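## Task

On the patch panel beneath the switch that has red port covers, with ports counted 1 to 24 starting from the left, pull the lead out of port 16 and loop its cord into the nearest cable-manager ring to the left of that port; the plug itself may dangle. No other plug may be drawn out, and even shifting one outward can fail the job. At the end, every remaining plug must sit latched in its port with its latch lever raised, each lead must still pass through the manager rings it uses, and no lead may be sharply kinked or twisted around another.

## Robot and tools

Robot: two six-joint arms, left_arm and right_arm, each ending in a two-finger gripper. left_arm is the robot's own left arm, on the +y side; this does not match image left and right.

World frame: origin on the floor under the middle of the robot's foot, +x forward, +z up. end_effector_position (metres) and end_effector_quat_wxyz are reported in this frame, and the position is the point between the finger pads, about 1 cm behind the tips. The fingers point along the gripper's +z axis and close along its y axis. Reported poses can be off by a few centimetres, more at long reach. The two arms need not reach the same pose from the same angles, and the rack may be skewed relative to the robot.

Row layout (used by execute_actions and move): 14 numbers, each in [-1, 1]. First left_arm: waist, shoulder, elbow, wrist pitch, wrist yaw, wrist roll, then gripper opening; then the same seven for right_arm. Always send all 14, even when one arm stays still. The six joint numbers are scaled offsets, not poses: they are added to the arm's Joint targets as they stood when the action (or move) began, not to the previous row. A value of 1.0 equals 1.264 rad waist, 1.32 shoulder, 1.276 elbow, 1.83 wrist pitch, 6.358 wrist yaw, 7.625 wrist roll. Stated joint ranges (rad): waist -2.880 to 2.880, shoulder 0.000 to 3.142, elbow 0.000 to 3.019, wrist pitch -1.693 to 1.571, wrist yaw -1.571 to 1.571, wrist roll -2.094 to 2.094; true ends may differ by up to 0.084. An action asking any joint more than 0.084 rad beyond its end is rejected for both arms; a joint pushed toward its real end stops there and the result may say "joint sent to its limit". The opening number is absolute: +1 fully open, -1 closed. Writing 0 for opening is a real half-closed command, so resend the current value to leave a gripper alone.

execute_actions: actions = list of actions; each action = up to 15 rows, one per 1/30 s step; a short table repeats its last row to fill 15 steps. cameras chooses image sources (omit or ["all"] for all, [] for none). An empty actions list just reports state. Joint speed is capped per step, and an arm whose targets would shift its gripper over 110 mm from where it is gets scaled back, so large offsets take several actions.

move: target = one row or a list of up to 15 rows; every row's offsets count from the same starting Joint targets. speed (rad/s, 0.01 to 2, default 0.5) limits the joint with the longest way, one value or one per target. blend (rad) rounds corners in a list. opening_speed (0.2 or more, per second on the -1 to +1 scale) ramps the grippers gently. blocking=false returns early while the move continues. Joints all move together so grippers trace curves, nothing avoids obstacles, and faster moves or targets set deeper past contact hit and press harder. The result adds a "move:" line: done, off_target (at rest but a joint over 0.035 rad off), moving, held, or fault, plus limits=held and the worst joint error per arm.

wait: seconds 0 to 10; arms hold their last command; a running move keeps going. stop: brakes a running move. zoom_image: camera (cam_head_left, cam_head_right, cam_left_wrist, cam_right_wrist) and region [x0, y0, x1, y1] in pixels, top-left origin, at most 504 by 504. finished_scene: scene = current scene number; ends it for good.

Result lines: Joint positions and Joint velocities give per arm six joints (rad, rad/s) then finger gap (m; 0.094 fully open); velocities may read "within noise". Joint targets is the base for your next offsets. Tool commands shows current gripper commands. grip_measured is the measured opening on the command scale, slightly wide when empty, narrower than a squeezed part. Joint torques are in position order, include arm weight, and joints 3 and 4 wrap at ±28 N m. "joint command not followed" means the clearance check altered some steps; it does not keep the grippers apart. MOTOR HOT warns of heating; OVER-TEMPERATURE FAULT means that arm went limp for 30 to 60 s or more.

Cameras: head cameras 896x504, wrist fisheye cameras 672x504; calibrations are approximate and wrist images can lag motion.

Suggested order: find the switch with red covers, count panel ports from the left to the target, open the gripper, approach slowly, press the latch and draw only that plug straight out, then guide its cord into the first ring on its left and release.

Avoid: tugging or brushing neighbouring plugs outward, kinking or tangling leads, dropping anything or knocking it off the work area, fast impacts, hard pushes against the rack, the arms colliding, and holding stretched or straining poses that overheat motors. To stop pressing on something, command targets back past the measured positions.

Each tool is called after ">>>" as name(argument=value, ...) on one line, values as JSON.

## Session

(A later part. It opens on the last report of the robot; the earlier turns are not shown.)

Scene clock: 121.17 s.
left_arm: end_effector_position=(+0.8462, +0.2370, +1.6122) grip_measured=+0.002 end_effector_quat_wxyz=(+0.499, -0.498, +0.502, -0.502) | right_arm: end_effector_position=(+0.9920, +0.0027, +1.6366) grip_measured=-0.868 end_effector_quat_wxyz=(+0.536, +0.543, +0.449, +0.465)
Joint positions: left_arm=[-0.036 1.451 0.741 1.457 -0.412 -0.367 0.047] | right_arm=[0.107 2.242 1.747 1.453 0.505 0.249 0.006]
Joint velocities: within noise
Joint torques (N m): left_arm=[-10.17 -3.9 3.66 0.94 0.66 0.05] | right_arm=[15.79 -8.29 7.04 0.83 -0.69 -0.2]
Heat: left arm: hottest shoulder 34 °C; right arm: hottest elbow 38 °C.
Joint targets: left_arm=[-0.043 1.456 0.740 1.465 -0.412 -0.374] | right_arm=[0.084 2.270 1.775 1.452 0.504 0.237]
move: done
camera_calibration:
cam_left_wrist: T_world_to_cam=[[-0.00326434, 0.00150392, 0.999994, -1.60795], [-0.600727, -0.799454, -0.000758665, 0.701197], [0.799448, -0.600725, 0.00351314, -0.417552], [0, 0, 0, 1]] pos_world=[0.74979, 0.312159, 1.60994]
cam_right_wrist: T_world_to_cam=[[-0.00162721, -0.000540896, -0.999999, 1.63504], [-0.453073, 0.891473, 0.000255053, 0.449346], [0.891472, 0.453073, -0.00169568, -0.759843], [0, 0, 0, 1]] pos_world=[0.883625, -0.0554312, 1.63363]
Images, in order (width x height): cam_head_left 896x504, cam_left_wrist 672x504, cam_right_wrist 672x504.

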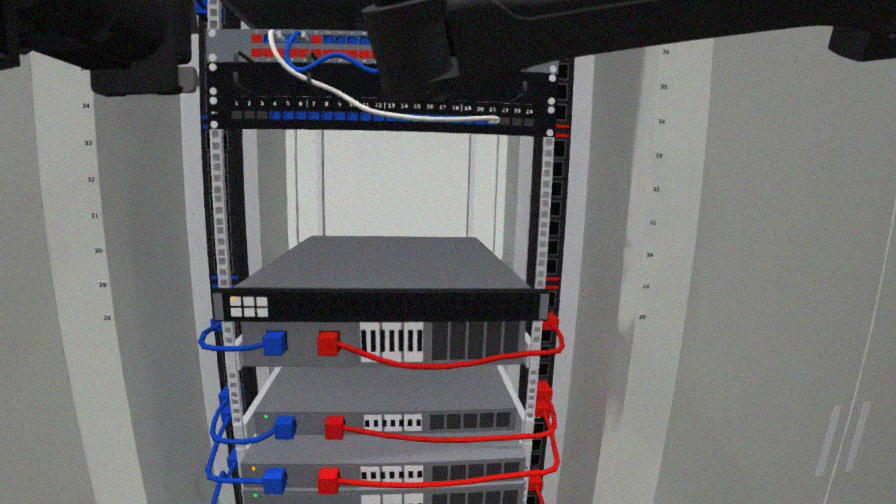

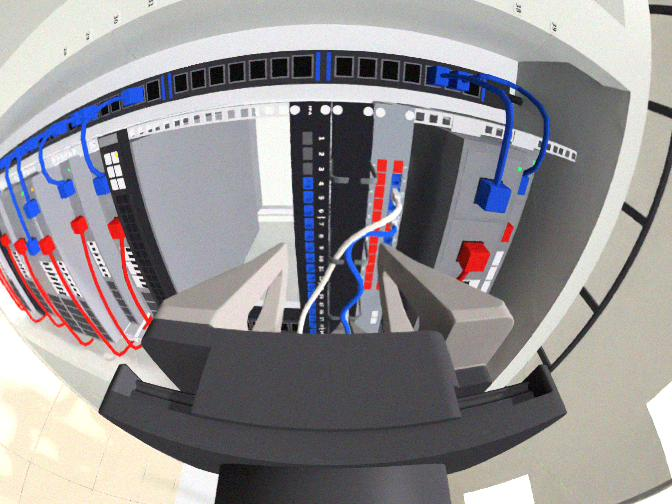

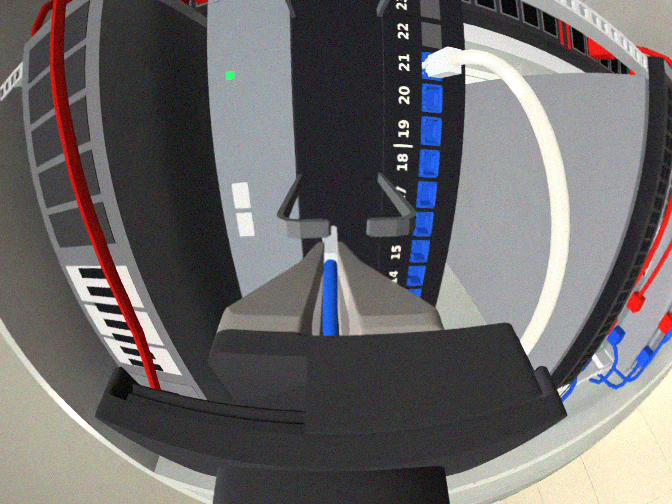

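>>> move(target=[-0.0142,0.136,0.29,-0.2825,0.0204,-0.0139,-0.36,0,0,0,0,0,0,-0.96], speed=0.3)

>>> zoom_image(camera="cam_left_wrist", region=[230, 180, 430, 340])

Scene clock: 125.63 s.
left_arm: end_effector_position=(+0.9283, +0.1051, +1.6246) grip_measured=-0.358 end_effector_quat_wxyz=(+0.407, -0.407, +0.584, -0.573) | right_arm: end_effector_position=(+0.9920, +0.0026, +1.6367) grip_measured=-0.868 end_effector_quat_wxyz=(+0.536, +0.543, +0.449, +0.465)
Joint positions: left_arm=[-0.036 1.626 1.084 0.955 -0.285 -0.472 0.03] | right_arm=[0.107 2.242 1.747 1.453 0.505 0.248 0.006]
Joint velocities: within noise
Joint torques (N m): left_arm=[-15.27 -6.12 6.41 0.65 0.72 0.01] | right_arm=[15.74 -8.35 7.04 0.77 -0.7 -0.11]
Heat: left arm: hottest waist 34 °C; right arm: hottest elbow 39 °C.
Joint targets: left_arm=[-0.060 1.635 1.110 0.948 -0.283 -0.480] | right_arm=[0.084 2.270 1.775 1.452 0.504 0.237]
move: done
camera_calibration:
cam_left_wrist: T_world_to_cam=[[0.00805446, -0.0103983, 0.999913, -1.62899], [-0.831609, -0.55536, 0.00092345, 0.830986], [0.555303, -0.831545, -0.0131204, -0.284461], [0, 0, 0, 1]] pos_world=[0.862138, 0.208016, 1.62435]
cam_right_wrist: T_world_to_cam=[[-0.00164834, -0.00112106, -0.999998, 1.63508], [-0.45278, 0.891622, -0.000253224, 0.449953], [0.891621, 0.452778, -0.00197729, -0.759479], [0, 0, 0, 1]] pos_world=[0.883592, -0.0554796, 1.63369]

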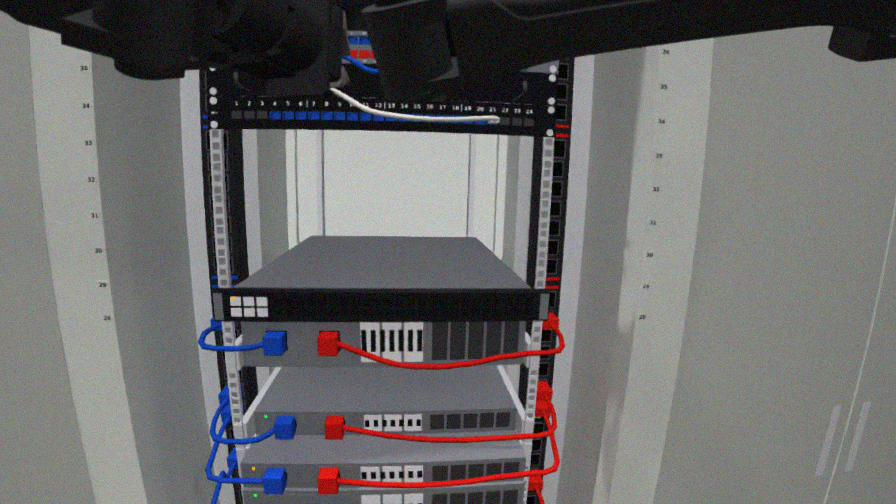

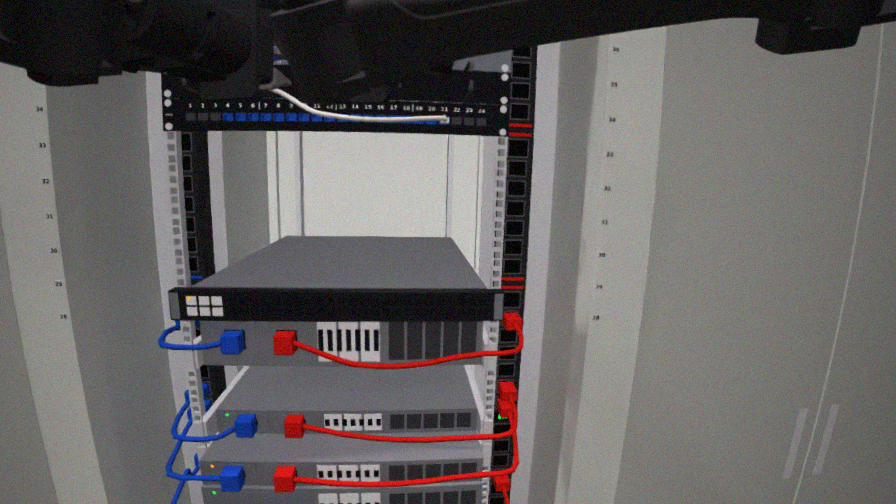

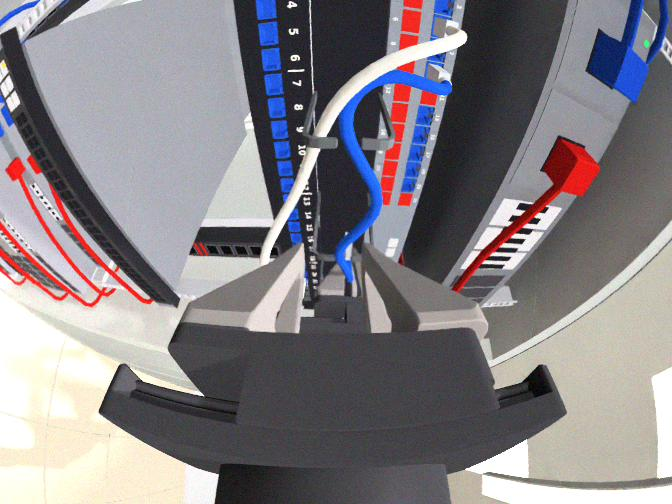

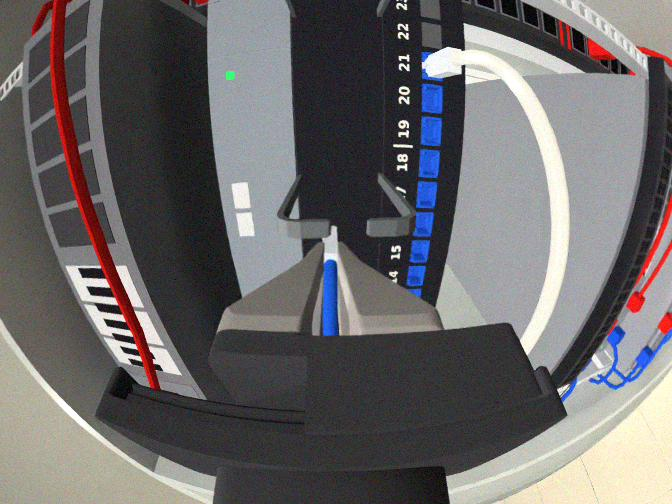

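Scaled by 2.520 from the camera's 672x504 image, which has a finer 960x720 frame.

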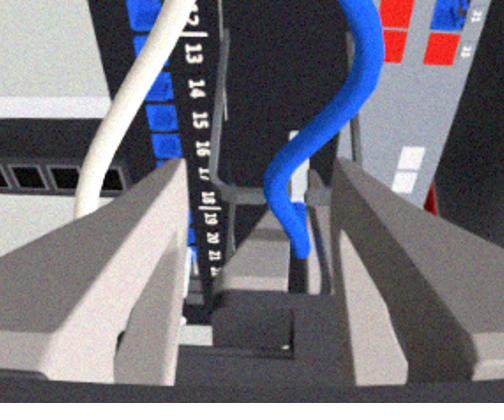

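>>> move(target=[-0.0182,0.0364,0.0556,-0.0115,-0.0031,0.0052,-0.26,0,0,0,0,0,0,-0.96], speed=0.12, cameras=["cam_left_wrist","cam_head_right"])

>>> zoom_image(camera="cam_left_wrist", region=[230, 150, 430, 340])

Scene clock: 128.10 s.
left_arm: end_effector_position=(+0.9404, +0.0871, +1.6343) grip_measured=-0.262 end_effector_quat_wxyz=(+0.411, -0.402, +0.588, -0.569) | right_arm: end_effector_position=(+0.9920, +0.0026, +1.6367) grip_measured=-0.868 end_effector_quat_wxyz=(+0.536, +0.543, +0.449, +0.465)
Joint positions: left_arm=[-0.053 1.673 1.153 0.934 -0.301 -0.449 0.035] | right_arm=[0.107 2.242 1.747 1.453 0.505 0.248 0.006]
Joint velocities: within noise
Joint torques (N m): left_arm=[-16.38 -6.3 6.61 0.62 0.56 0.19] | right_arm=[15.62 -8.41 7.01 0.79 -0.69 -0.1]
Heat: left arm: hottest waist 34 °C; right arm: hottest elbow 39 °C.
Joint targets: left_arm=[-0.083 1.683 1.180 0.926 -0.302 -0.441] | right_arm=[0.084 2.270 1.775 1.452 0.504 0.237]
move: done
camera_calibration:
cam_left_wrist: T_world_to_cam=[[0.00353898, -0.02551, 0.999668, -1.63298], [-0.832718, -0.553585, -0.0111787, 0.851695], [0.553686, -0.832402, -0.0232018, -0.287976], [0, 0, 0, 1]] pos_world=[0.874449, 0.190116, 1.63528]
Images, in order (width x height): cam_head_right 896x504, cam_left_wrist 672x504.

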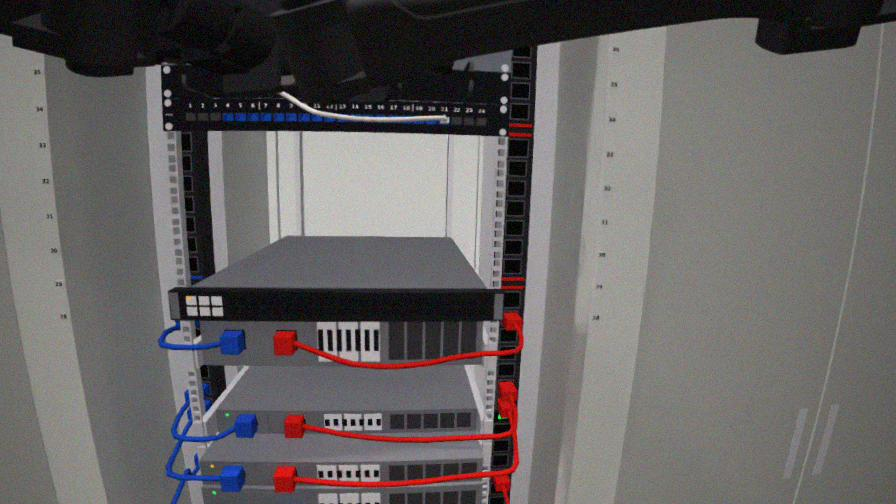

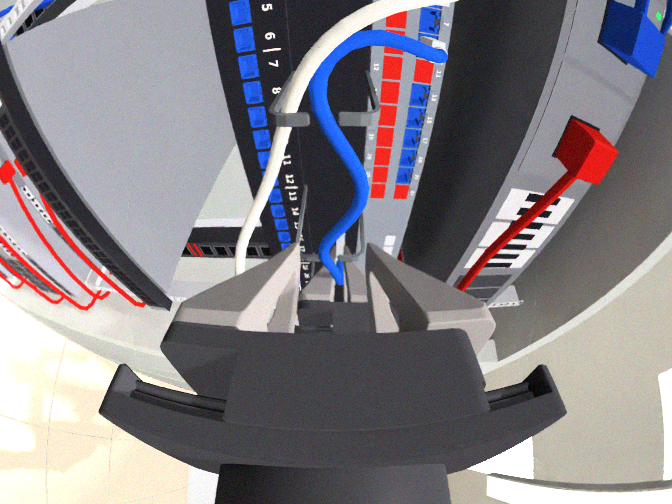

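Scaled by 2.520 from the camera's 672x504 image, which has a finer 960x720 frame.

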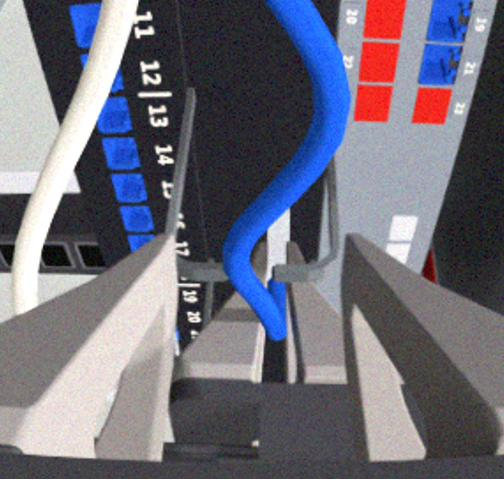

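>>> move(target=[0.0562,0.0076,0.0423,-0.0257,0.0028,-0.0045,-0.26,0,0,0,0,0,0,-0.96], speed=0.1, cameras=["cam_left_wrist"])

>>> zoom_image(camera="cam_left_wrist", region=[230, 150, 430, 340])

Scene clock: 129.90 s.
left_arm: end_effector_position=(+0.9620, +0.0916, +1.6322) grip_measured=-0.262 end_effector_quat_wxyz=(+0.409, -0.407, +0.586, -0.569) | right_arm: end_effector_position=(+0.9920, +0.0026, +1.6367) grip_measured=-0.868 end_effector_quat_wxyz=(+0.536, +0.543, +0.449, +0.465)
Joint positions: left_arm=[-0.032 1.681 1.207 0.888 -0.287 -0.467 0.035] | right_arm=[0.107 2.242 1.747 1.453 0.505 0.248 0.006]
Joint velocities: within noise
Joint torques (N m): left_arm=[-12.69 -6.53 6.72 0.65 0.74 0.08] | right_arm=[15.97 -8.23 7.05 0.85 -0.7 -0.13]
Heat: left arm: hottest waist 34 °C; right arm: hottest elbow 39 °C.
Joint targets: left_arm=[-0.012 1.693 1.235 0.879 -0.285 -0.475] | right_arm=[0.084 2.270 1.775 1.452 0.504 0.237]
move: done
camera_calibration:
cam_left_wrist: T_world_to_cam=[[0.00988101, -0.0181326, 0.999787, -1.63787], [-0.830172, -0.557505, -0.00190647, 0.854931], [0.55742, -0.829976, -0.0205619, -0.30435], [0, 0, 0, 1]] pos_world=[0.895574, 0.194326, 1.63289]
Images, in order (width x height): cam_left_wrist 672x504.

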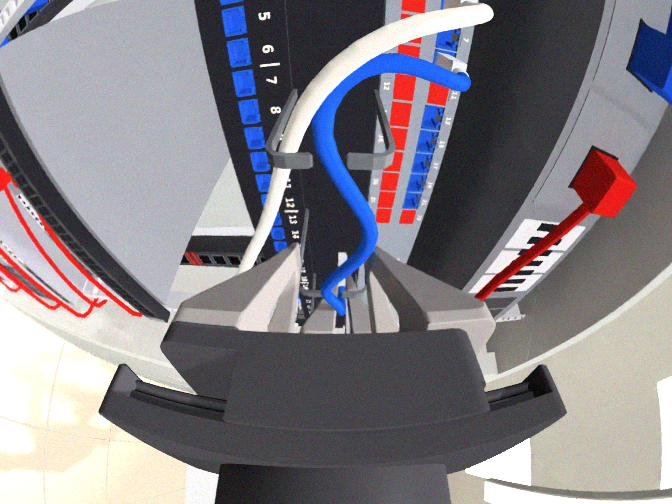

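Scaled by 2.520 from the camera's 672x504 image, which has a finer 960x720 frame.

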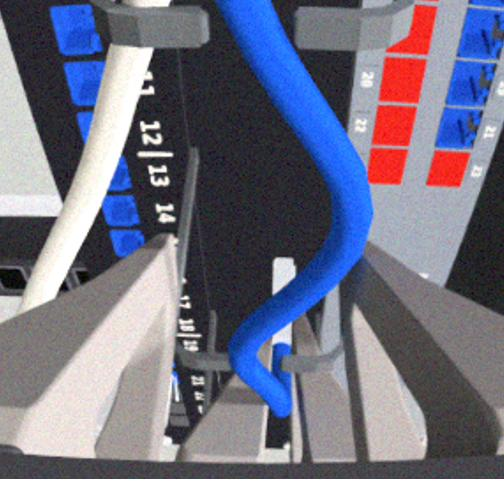

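>>> move(target=[0,0,0,0,0,0,-0.8,0,0,0,0,0,0,-0.96], opening_speed=0.4, cameras=["cam_left_wrist"])

>>> zoom_image(camera="cam_left_wrist", region=[230, 150, 430, 340])

Scene clock: 131.67 s.
left_arm: end_effector_position=(+0.9618, +0.0911, +1.6326) grip_measured=-0.796 end_effector_quat_wxyz=(+0.408, -0.405, +0.586, -0.571) | right_arm: end_effector_position=(+0.9920, +0.0015, +1.6371) grip_measured=-0.868 end_effector_quat_wxyz=(+0.537, +0.544, +0.447, +0.465)
Joint positions: left_arm=[-0.032 1.681 1.207 0.886 -0.283 -0.467 0.01] | right_arm=[0.107 2.242 1.748 1.457 0.505 0.248 0.006]
Joint velocities: within noise
Joint torques (N m): left_arm=[-12.69 -6.53 6.71 0.68 0.56 0.05] | right_arm=[15.38 -8 7.09 0.7 -0.7 -0.11]
Heat: left arm: hottest waist 34 °C; right arm: hottest elbow 39 °C.
Joint targets: left_arm=[-0.012 1.693 1.235 0.880 -0.285 -0.475] | right_arm=[0.084 2.270 1.775 1.452 0.503 0.237]
move: done
camera_calibration:
cam_left_wrist: T_world_to_cam=[[0.00761541, -0.0168501, 0.999829, -1.63628], [-0.83159, -0.555381, -0.00302587, 0.857519], [0.555337, -0.831425, -0.0182419, -0.306305], [0, 0, 0, 1]] pos_world=[0.895668, 0.194008, 1.63301]
Images, in order (width x height): cam_left_wrist 672x504.

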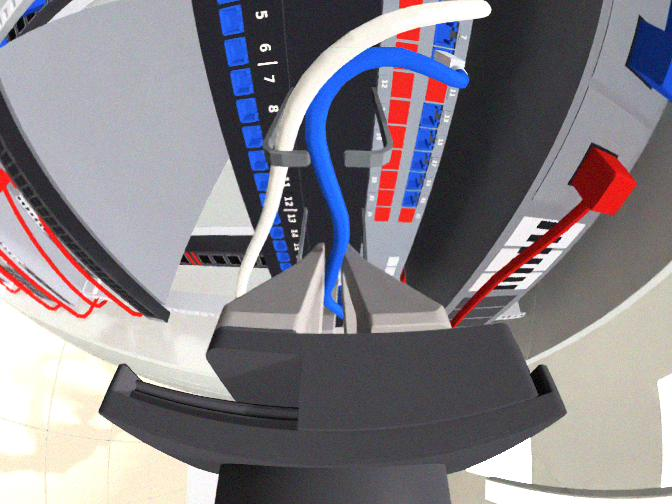

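Scaled by 2.520 from the camera's 672x504 image, which has a finer 960x720 frame.

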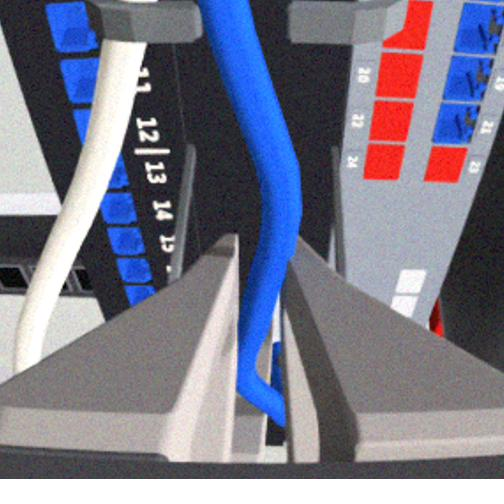

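>>> move(target=[0,0,0,0,0,0,-0.89,0,0,0,0,0,0,-0.96], opening_speed=0.2, cameras=[])

>>> move(target=[0.0065,0.0068,0.0275,-0.0155,0.0018,-0.0015,-0.89,0,0,0,0,0,0,-0.96], speed=0.1, cameras=["cam_left_wrist","cam_right_wrist"])

>>> zoom_image(camera="cam_left_wrist", region=[230, 150, 430, 340])

Scene clock: 133.20 s.
left_arm: end_effector_position=(+0.9617, +0.0908, +1.6327) grip_measured=-0.885 end_effector_quat_wxyz=(+0.408, -0.405, +0.586, -0.571) | right_arm: end_effector_position=(+0.9920, +0.0012, +1.6371) grip_measured=-0.868 end_effector_quat_wxyz=(+0.537, +0.544, +0.447, +0.465)
Joint positions: left_arm=[-0.032 1.681 1.207 0.886 -0.282 -0.467 0.005] | right_arm=[0.107 2.242 1.748 1.458 0.505 0.248 0.006]
Joint velocities: within noise
Joint torques (N m): left_arm=[-12.75 -6.59 6.71 0.68 0.52 0.05] | right_arm=[15.91 -7.65 6.98 0.59 -0.73 -0.07]
Heat: left arm: hottest waist 34 °C; right arm: hottest elbow 39 °C.
Joint targets: left_arm=[-0.012 1.693 1.235 0.880 -0.285 -0.475] | right_arm=[0.084 2.270 1.775 1.452 0.503 0.237]
move: done
No camera images: "cameras" was empty.

Scene clock: 134.03 s.
left_arm: end_effector_position=(+0.9736, +0.0929, +1.6325) grip_measured=-0.888 end_effector_quat_wxyz=(+0.409, -0.406, +0.586, -0.569) | right_arm: end_effector_position=(+0.9921, +0.0009, +1.6373) grip_measured=-0.868 end_effector_quat_wxyz=(+0.537, +0.545, +0.446, +0.464)
Joint positions: left_arm=[-0.023 1.687 1.24 0.86 -0.278 -0.469 0.005] | right_arm=[0.107 2.242 1.748 1.46 0.505 0.248 0.006]
Joint velocities: within noise
Joint torques (N m): left_arm=[-12.98 -6.53 6.91 0.62 0.83 -0.04] | right_arm=[15.56 -8.23 6.9 0.53 -0.72 -0.12]
Heat: left arm: hottest waist 34 °C; right arm: hottest elbow 39 °C.
Joint targets: left_arm=[-0.004 1.702 1.270 0.851 -0.273 -0.486] | right_arm=[0.084 2.270 1.775 1.452 0.503 0.237]
move: done
camera_calibration:
cam_left_wrist: T_world_to_cam=[[0.00886546, -0.0195363, 0.99977, -1.63708], [-0.830603, -0.556855, -0.00351602, 0.868294], [0.556795, -0.83038, -0.0211637, -0.308115], [0, 0, 0, 1]] pos_world=[0.907278, 0.195679, 1.63324]
cam_right_wrist: T_world_to_cam=[[0.00044019, 0.00232104, -0.999997, 1.6336], [-0.44699, 0.894537, 0.0018795, 0.442283], [0.894539, 0.446988, 0.00143125, -0.767255], [0, 0, 0, 1]] pos_world=[0.883317, -0.0564761, 1.63386]
Images, in order (width x height): cam_left_wrist 672x504, cam_right_wrist 672x504.

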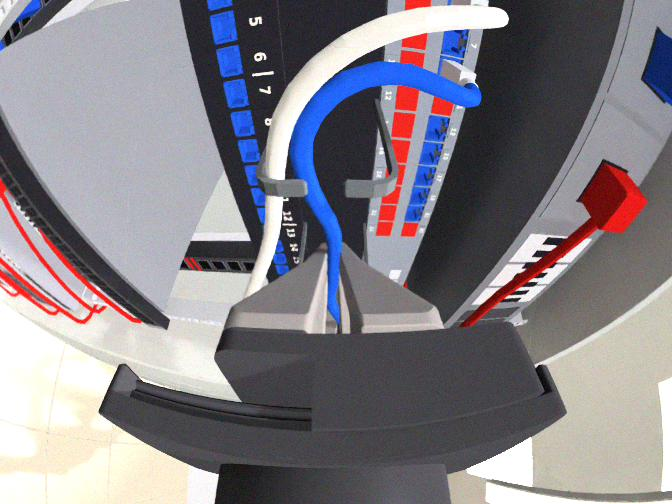

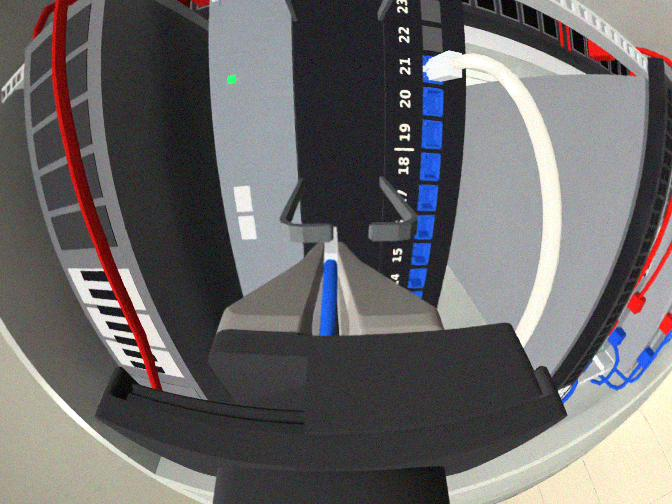

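Scaled by 2.520 from the camera's 672x504 image, which has a finer 960x720 frame.

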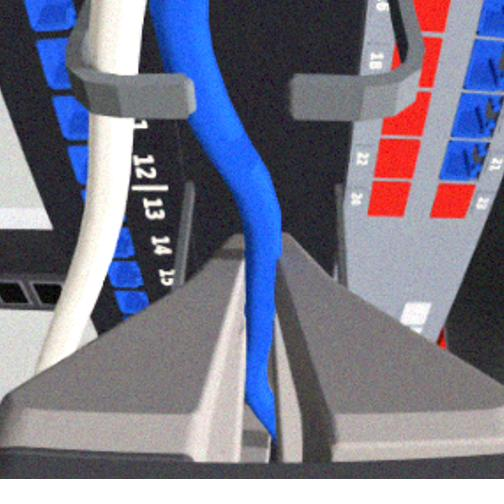

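>>> move(target=[0,0,0,0,0,0,-0.89,0,0,0,0,0,0,-0.55], opening_speed=0.3, cameras=["cam_left_wrist","cam_right_wrist"])

>>> zoom_image(camera="cam_right_wrist", region=[200, 170, 450, 340])

Scene clock: 136.17 s.
left_arm: end_effector_position=(+0.9717, +0.0877, +1.6300) grip_measured=-0.888 end_effector_quat_wxyz=(+0.406, -0.403, +0.589, -0.571) | right_arm: end_effector_position=(+0.9902, +0.0046, +1.6352) grip_measured=-0.552 end_effector_quat_wxyz=(+0.536, +0.543, +0.448, +0.465)
Joint positions: left_arm=[-0.023 1.694 1.24 0.857 -0.275 -0.471 0.005] | right_arm=[0.107 2.248 1.748 1.46 0.504 0.248 0.021]
Joint velocities: within noise
Joint torques (N m): left_arm=[-13.04 -7.24 6.93 0.75 0.72 -0.03] | right_arm=[16.15 -8.7 6.93 0.53 -0.66 -0.12]
Heat: left arm: hottest waist 34 °C; right arm: hottest elbow 39 °C.
Joint targets: left_arm=[-0.004 1.702 1.270 0.851 -0.273 -0.487] | right_arm=[0.084 2.270 1.775 1.452 0.504 0.237]
move: done
camera_calibration:
cam_left_wrist: T_world_to_cam=[[0.0110165, -0.020851, 0.999722, -1.63657], [-0.836045, -0.548657, -0.00223037, 0.866265], [0.548551, -0.835788, -0.0234767, -0.299185], [0, 0, 0, 1]] pos_world=[0.906384, 0.191103, 1.63102]
cam_right_wrist: T_world_to_cam=[[-0.000290778, -0.000211836, -1, 1.63225], [-0.451196, 0.892425, -0.0000578504, 0.445432], [0.892425, 0.451196, -0.000355077, -0.762221], [0, 0, 0, 1]] pos_world=[0.881677, -0.0532578, 1.63201]
Images, in order (width x height): cam_left_wrist 672x504, cam_right_wrist 672x504.

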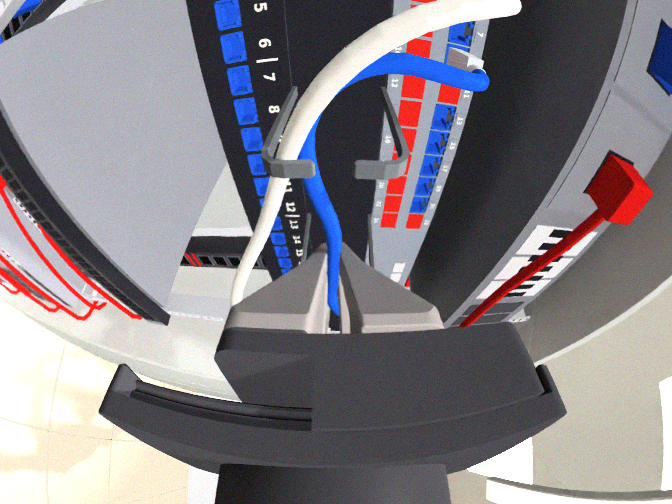

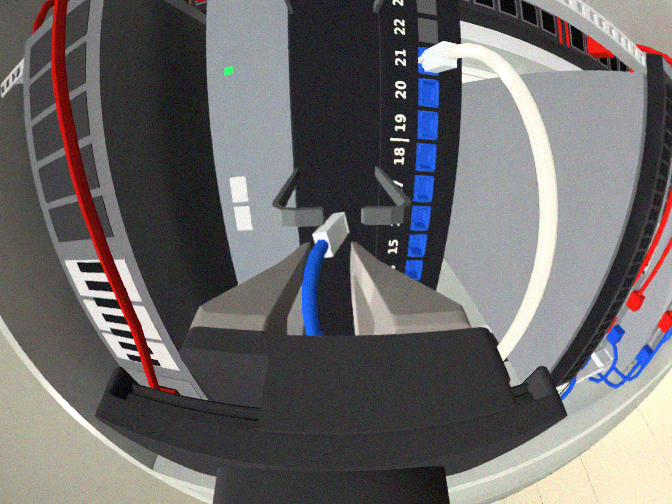

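Scaled by 2.016 from the camera's 672x504 image, which has a finer 960x720 frame.

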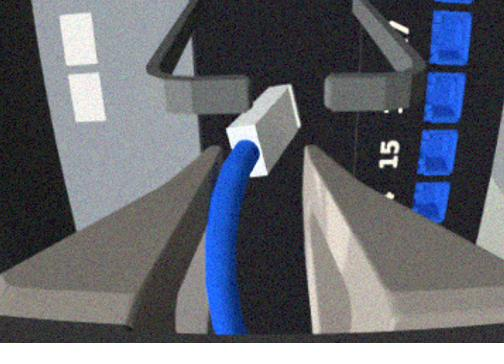

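>>> move(target=[0,0,0,0,0,0,-0.89,0,0,0,0,0,0,-0.25], opening_speed=0.4, cameras=[])

>>> move(target=[0,0,0,0,0,0,-0.89,0.059,-0.111,-0.2410,0.0,-0.0025,0.0070,-0.25], speed=0.15)

>>> zoom_image(camera="cam_right_wrist", region=[200, 130, 500, 340])

Scene clock: 137.60 s.
left_arm: end_effector_position=(+0.9716, +0.0876, +1.6302) grip_measured=-0.888 end_effector_quat_wxyz=(+0.406, -0.403, +0.589, -0.571) | right_arm: end_effector_position=(+0.9895, +0.0062, +1.6343) grip_measured=-0.252 end_effector_quat_wxyz=(+0.536, +0.542, +0.449, +0.465)
Joint positions: left_arm=[-0.023 1.694 1.24 0.857 -0.274 -0.472 0.005] | right_arm=[0.107 2.25 1.748 1.46 0.504 0.248 0.035]
Joint velocities: within noise
Joint torques (N m): left_arm=[-13.04 -7.18 6.94 0.73 0.67 -0.03] | right_arm=[15.44 -8.64 7.04 0.53 -0.63 -0.12]
Heat: left arm: hottest waist 34 °C; right arm: hottest elbow 39 °C.
Joint targets: left_arm=[-0.004 1.702 1.270 0.851 -0.273 -0.486] | right_arm=[0.084 2.270 1.775 1.452 0.504 0.237]
move: done
No camera images: "cameras" was empty.

Scene clock: 139.97 s.
left_arm: end_effector_position=(+0.9716, +0.0874, +1.6304) grip_measured=-0.888 end_effector_quat_wxyz=(+0.405, -0.403, +0.588, -0.572) | right_arm: end_effector_position=(+0.9303, +0.0139, +1.6198) grip_measured=-0.252 end_effector_quat_wxyz=(+0.504, +0.497, +0.506, +0.492)
Joint positions: left_arm=[-0.023 1.694 1.24 0.856 -0.273 -0.474 0.005] | right_arm=[0.126 2.142 1.469 1.458 0.489 0.275 0.035]
Joint velocities: within noise
Joint torques (N m): left_arm=[-12.98 -7.18 6.95 0.75 0.59 -0.01] | right_arm=[18.26 -10.17 4.55 0.79 -0.69 0.14]
Heat: left arm: hottest waist 34 °C; right arm: hottest elbow 39 °C.
Joint targets: left_arm=[-0.004 1.702 1.270 0.851 -0.273 -0.486] | right_arm=[0.158 2.124 1.468 1.452 0.488 0.290]
move: done
camera_calibration:
cam_left_wrist: T_world_to_cam=[[0.00983511, -0.017677, 0.999795, -1.63619], [-0.836882, -0.547381, -0.00144553, 0.865454], [0.547295, -0.836697, -0.0201771, -0.303438], [0, 0, 0, 1]] pos_world=[0.906445, 0.190925, 1.63098]
cam_right_wrist: T_world_to_cam=[[-0.0154559, -0.0447856, -0.998877, 1.62981], [-0.590656, 0.806471, -0.0270195, 0.584744], [0.806775, 0.589576, -0.0389176, -0.572765], [0, 0, 0, 1]] pos_world=[0.832665, -0.0608988, 1.62149]

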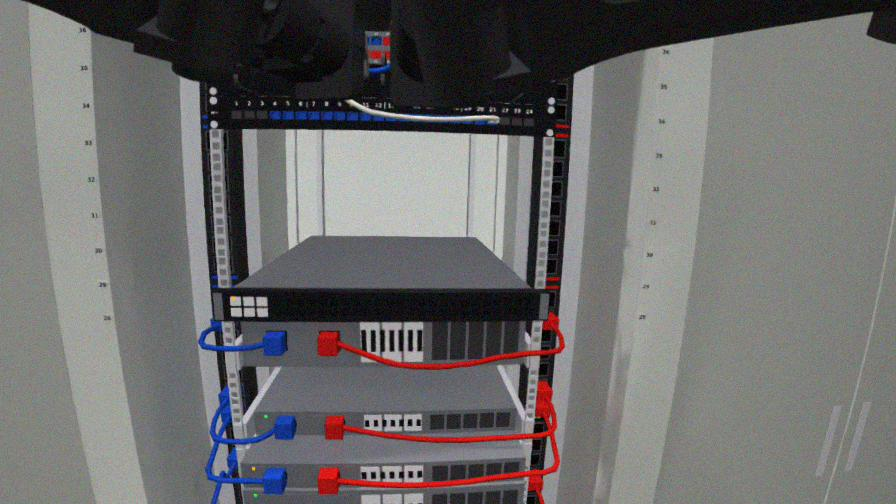

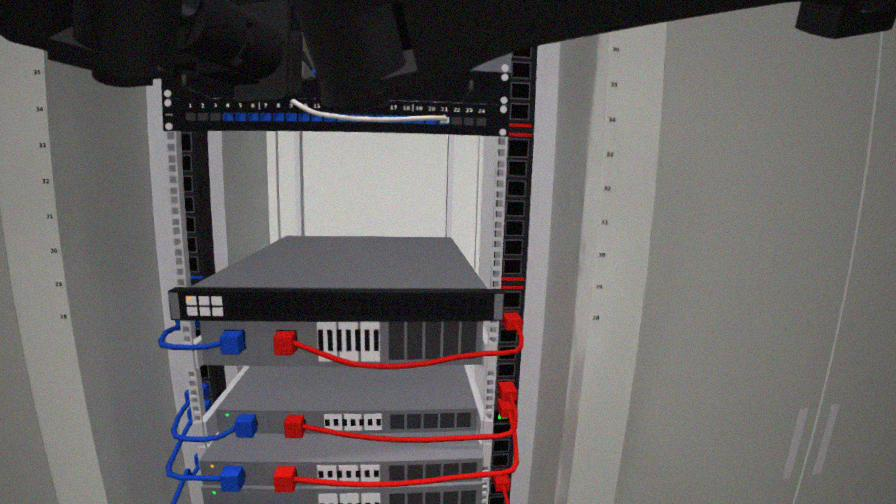

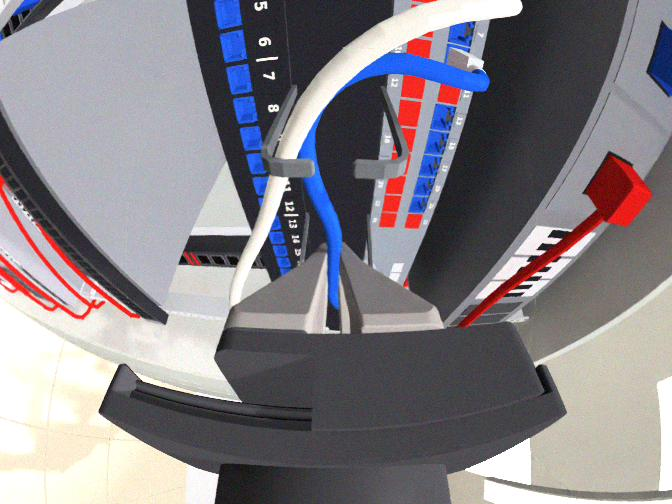

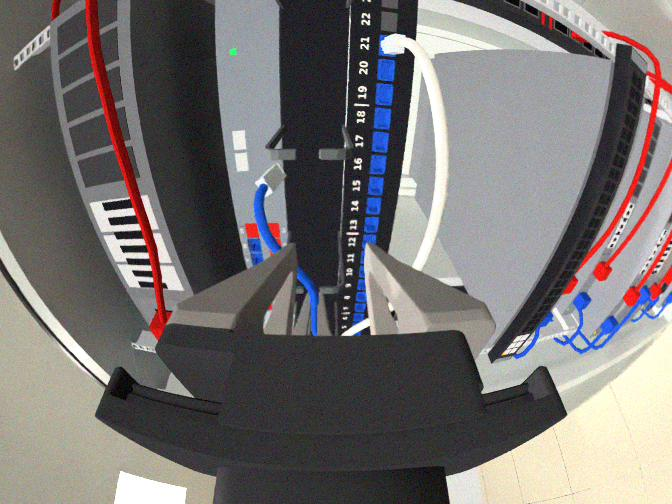

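Scaled by 1.680 from the camera's 672x504 image, which has a finer 960x720 frame.

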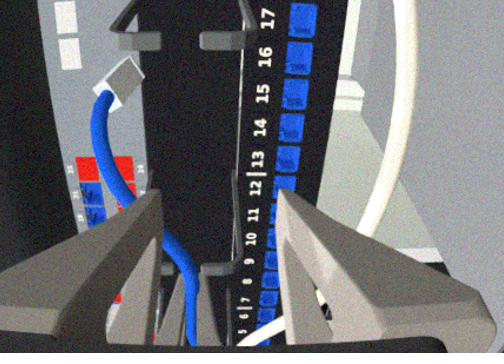

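>>> zoom_image(camera="cam_right_wrist", region=[270, 230, 370, 335])

Scaled by 4.800 from the camera's 672x504 image, which has a finer 960x720 frame.

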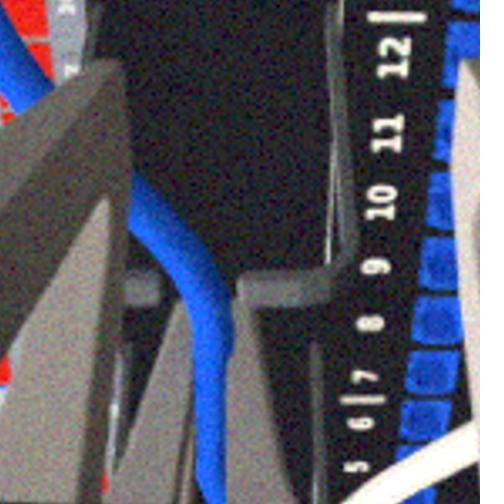

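>>> move(target=[[0,0,0,0,0,0,-0.89,0.002,-0.0725,-0.1389,0.046,0.0002,0,-0.25],[0,0,0,0,0,0,-0.89,0.002,-0.0725,-0.1389,0.046,0.0002,0,0.9]], speed=0.2, cameras=["cam_right_wrist","cam_head_left"])

>>> zoom_image(camera="cam_right_wrist", region=[250, 180, 400, 335])

Scene clock: 143.40 s.
left_arm: end_effector_position=(+0.9716, +0.0874, +1.6304) grip_measured=-0.888 end_effector_quat_wxyz=(+0.405, -0.403, +0.588, -0.572) | right_arm: end_effector_position=(+0.9005, -0.0223, +1.6171) grip_measured=+0.898 end_effector_quat_wxyz=(+0.502, +0.495, +0.509, +0.494)
Joint positions: left_arm=[-0.023 1.694 1.24 0.856 -0.273 -0.474 0.005] | right_arm=[0.129 2.043 1.292 1.527 0.489 0.276 0.089]
Joint velocities: within noise
Joint torques (N m): left_arm=[-12.98 -7.18 6.94 0.75 0.6 0] | right_arm=[17.08 -9.47 4.3 1.43 -0.61 0.12]
Heat: left arm: hottest waist 34 °C; right arm: hottest elbow 39 °C.
Joint targets: left_arm=[-0.004 1.702 1.270 0.851 -0.273 -0.486] | right_arm=[0.161 2.028 1.290 1.536 0.489 0.291]
move: done
camera_calibration:
cam_right_wrist: T_world_to_cam=[[-0.0154469, -0.0457559, -0.998833, 1.62492], [-0.597653, 0.801284, -0.0274636, 0.603194], [0.801606, 0.596532, -0.0397235, -0.521333], [0, 0, 0, 1]] pos_world=[0.803505, -0.0979885, 1.61888]
Images, in order (width x height): cam_head_left 896x504, cam_right_wrist 672x504.

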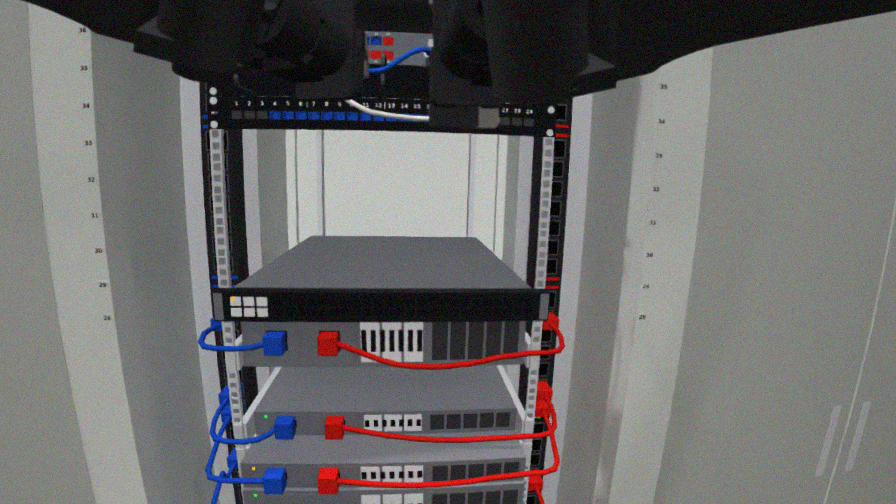

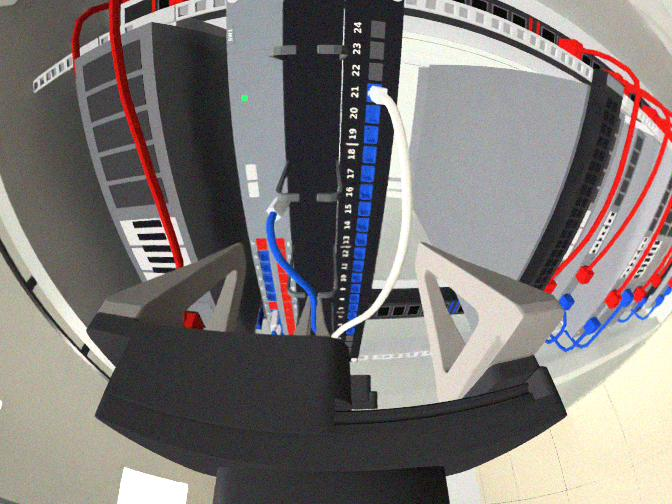

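Scaled by 3.252 from the camera's 672x504 image, which has a finer 960x720 frame.

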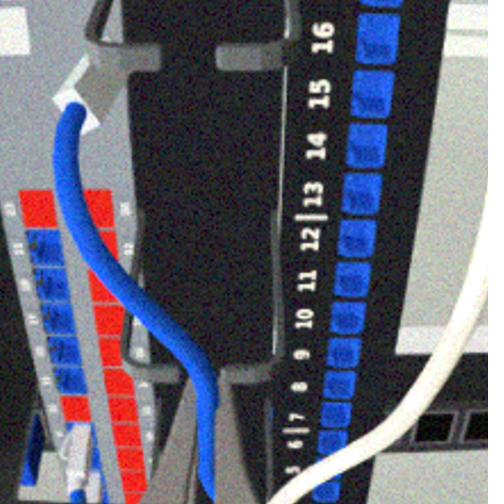

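>>> zoom_image(camera="cam_right_wrist", region=[270, 230, 345, 335])

>>> zoom_image(camera="cam_head_left", region=[355, 25, 440, 100])

Scaled by 4.800 from the camera's 672x504 image, which has a finer 960x720 frame.

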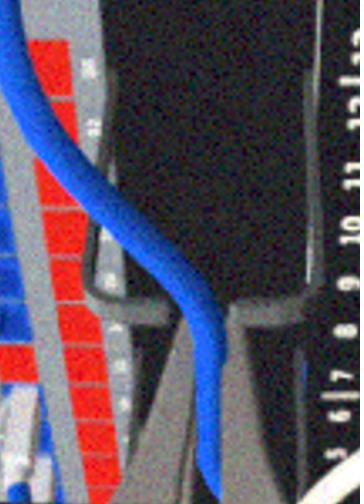

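Scaled by 5.929 from the camera's 896x504 image, which has a finer 1280x720 frame.

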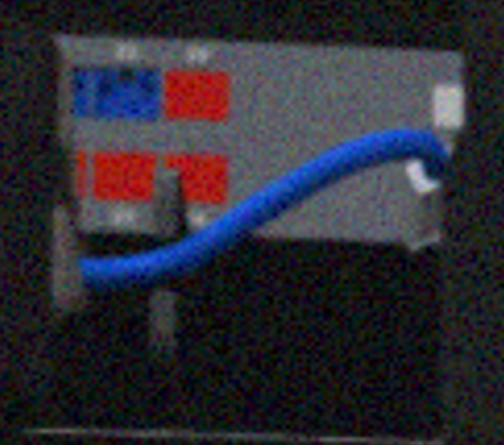

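>>> move(target=[0,0,0,0,0,0,-0.89,0.0055,-0.0386,0.1027,-0.2574,-0.0181,0.0198,-0.3], speed=0.25)

>>> zoom_image(camera="cam_right_wrist", region=[220, 130, 420, 330])

Scene clock: 148.03 s.
left_arm: end_effector_position=(+0.9716, +0.0874, +1.6304) grip_measured=-0.888 end_effector_quat_wxyz=(+0.405, -0.403, +0.588, -0.572) | right_arm: end_effector_position=(+0.9345, +0.0336, +1.6455) grip_measured=-0.298 end_effector_quat_wxyz=(+0.417, +0.417, +0.569, +0.573)
Joint positions: left_arm=[-0.023 1.694 1.24 0.856 -0.273 -0.475 0.005] | right_arm=[0.136 1.993 1.391 1.072 0.376 0.426 0.033]
Joint velocities: within noise
Joint torques (N m): left_arm=[-12.98 -7.18 6.94 0.76 0.59 0] | right_arm=[18.08 -9.11 7.54 1.01 -0.68 0.09]
Heat: left arm: hottest waist 34 °C; right arm: hottest elbow 39 °C.
Joint targets: left_arm=[-0.004 1.702 1.270 0.851 -0.273 -0.487] | right_arm=[0.168 1.977 1.422 1.065 0.374 0.441]
move: done
camera_calibration:
cam_left_wrist: T_world_to_cam=[[0.0100996, -0.0169614, 0.999805, -1.63652], [-0.836875, -0.547393, -0.000832628, 0.864449], [0.547301, -0.836704, -0.019723, -0.304183], [0, 0, 0, 1]] pos_world=[0.906444, 0.190925, 1.63092]
cam_right_wrist: T_world_to_cam=[[0.00222728, -0.0213005, -0.999771, 1.6405], [-0.809284, 0.587243, -0.0143144, 0.762764], [0.587413, 0.809131, -0.0159302, -0.426968], [0, 0, 0, 1]] pos_world=[0.864446, -0.0675109, 1.64424]

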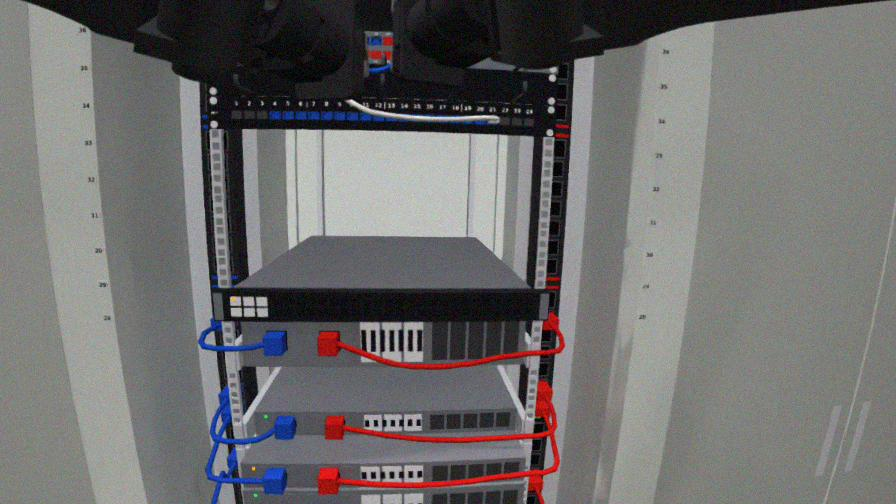

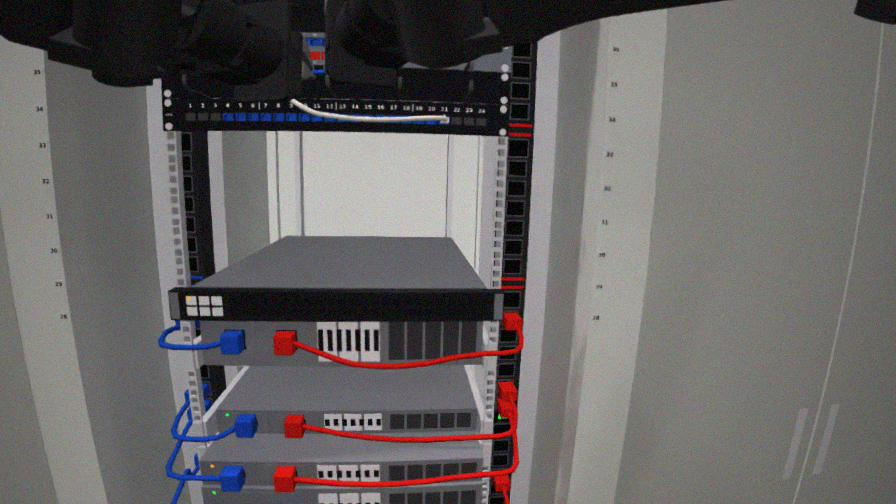

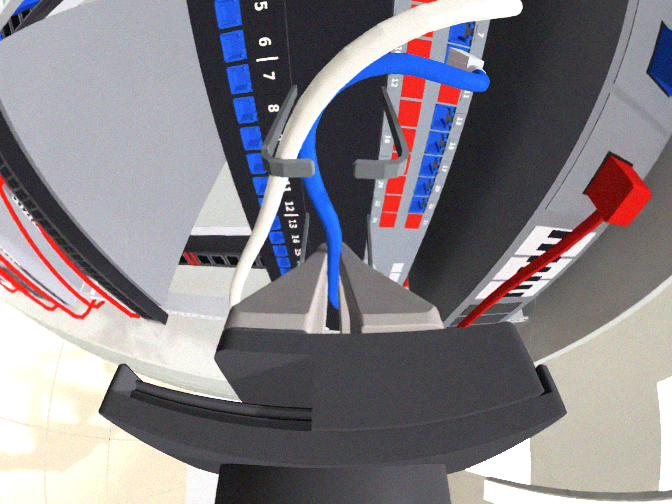

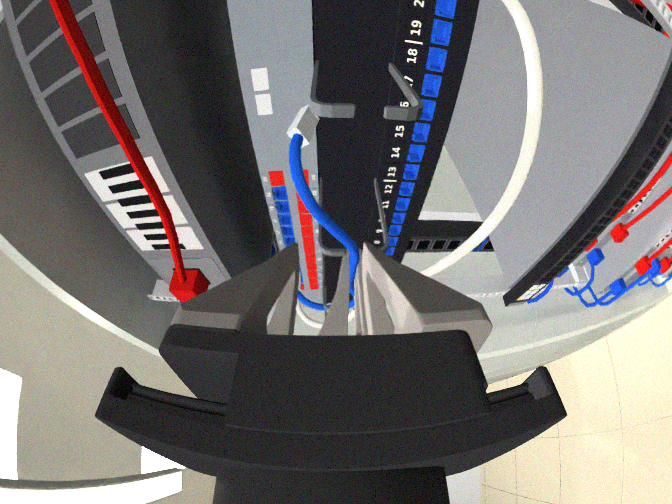

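Scaled by 2.520 from the camera's 672x504 image, which has a finer 960x720 frame.

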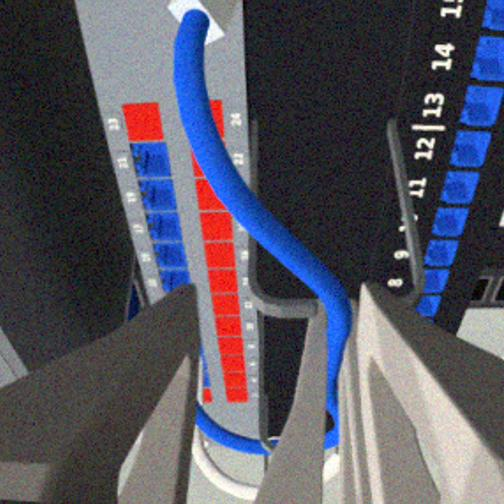

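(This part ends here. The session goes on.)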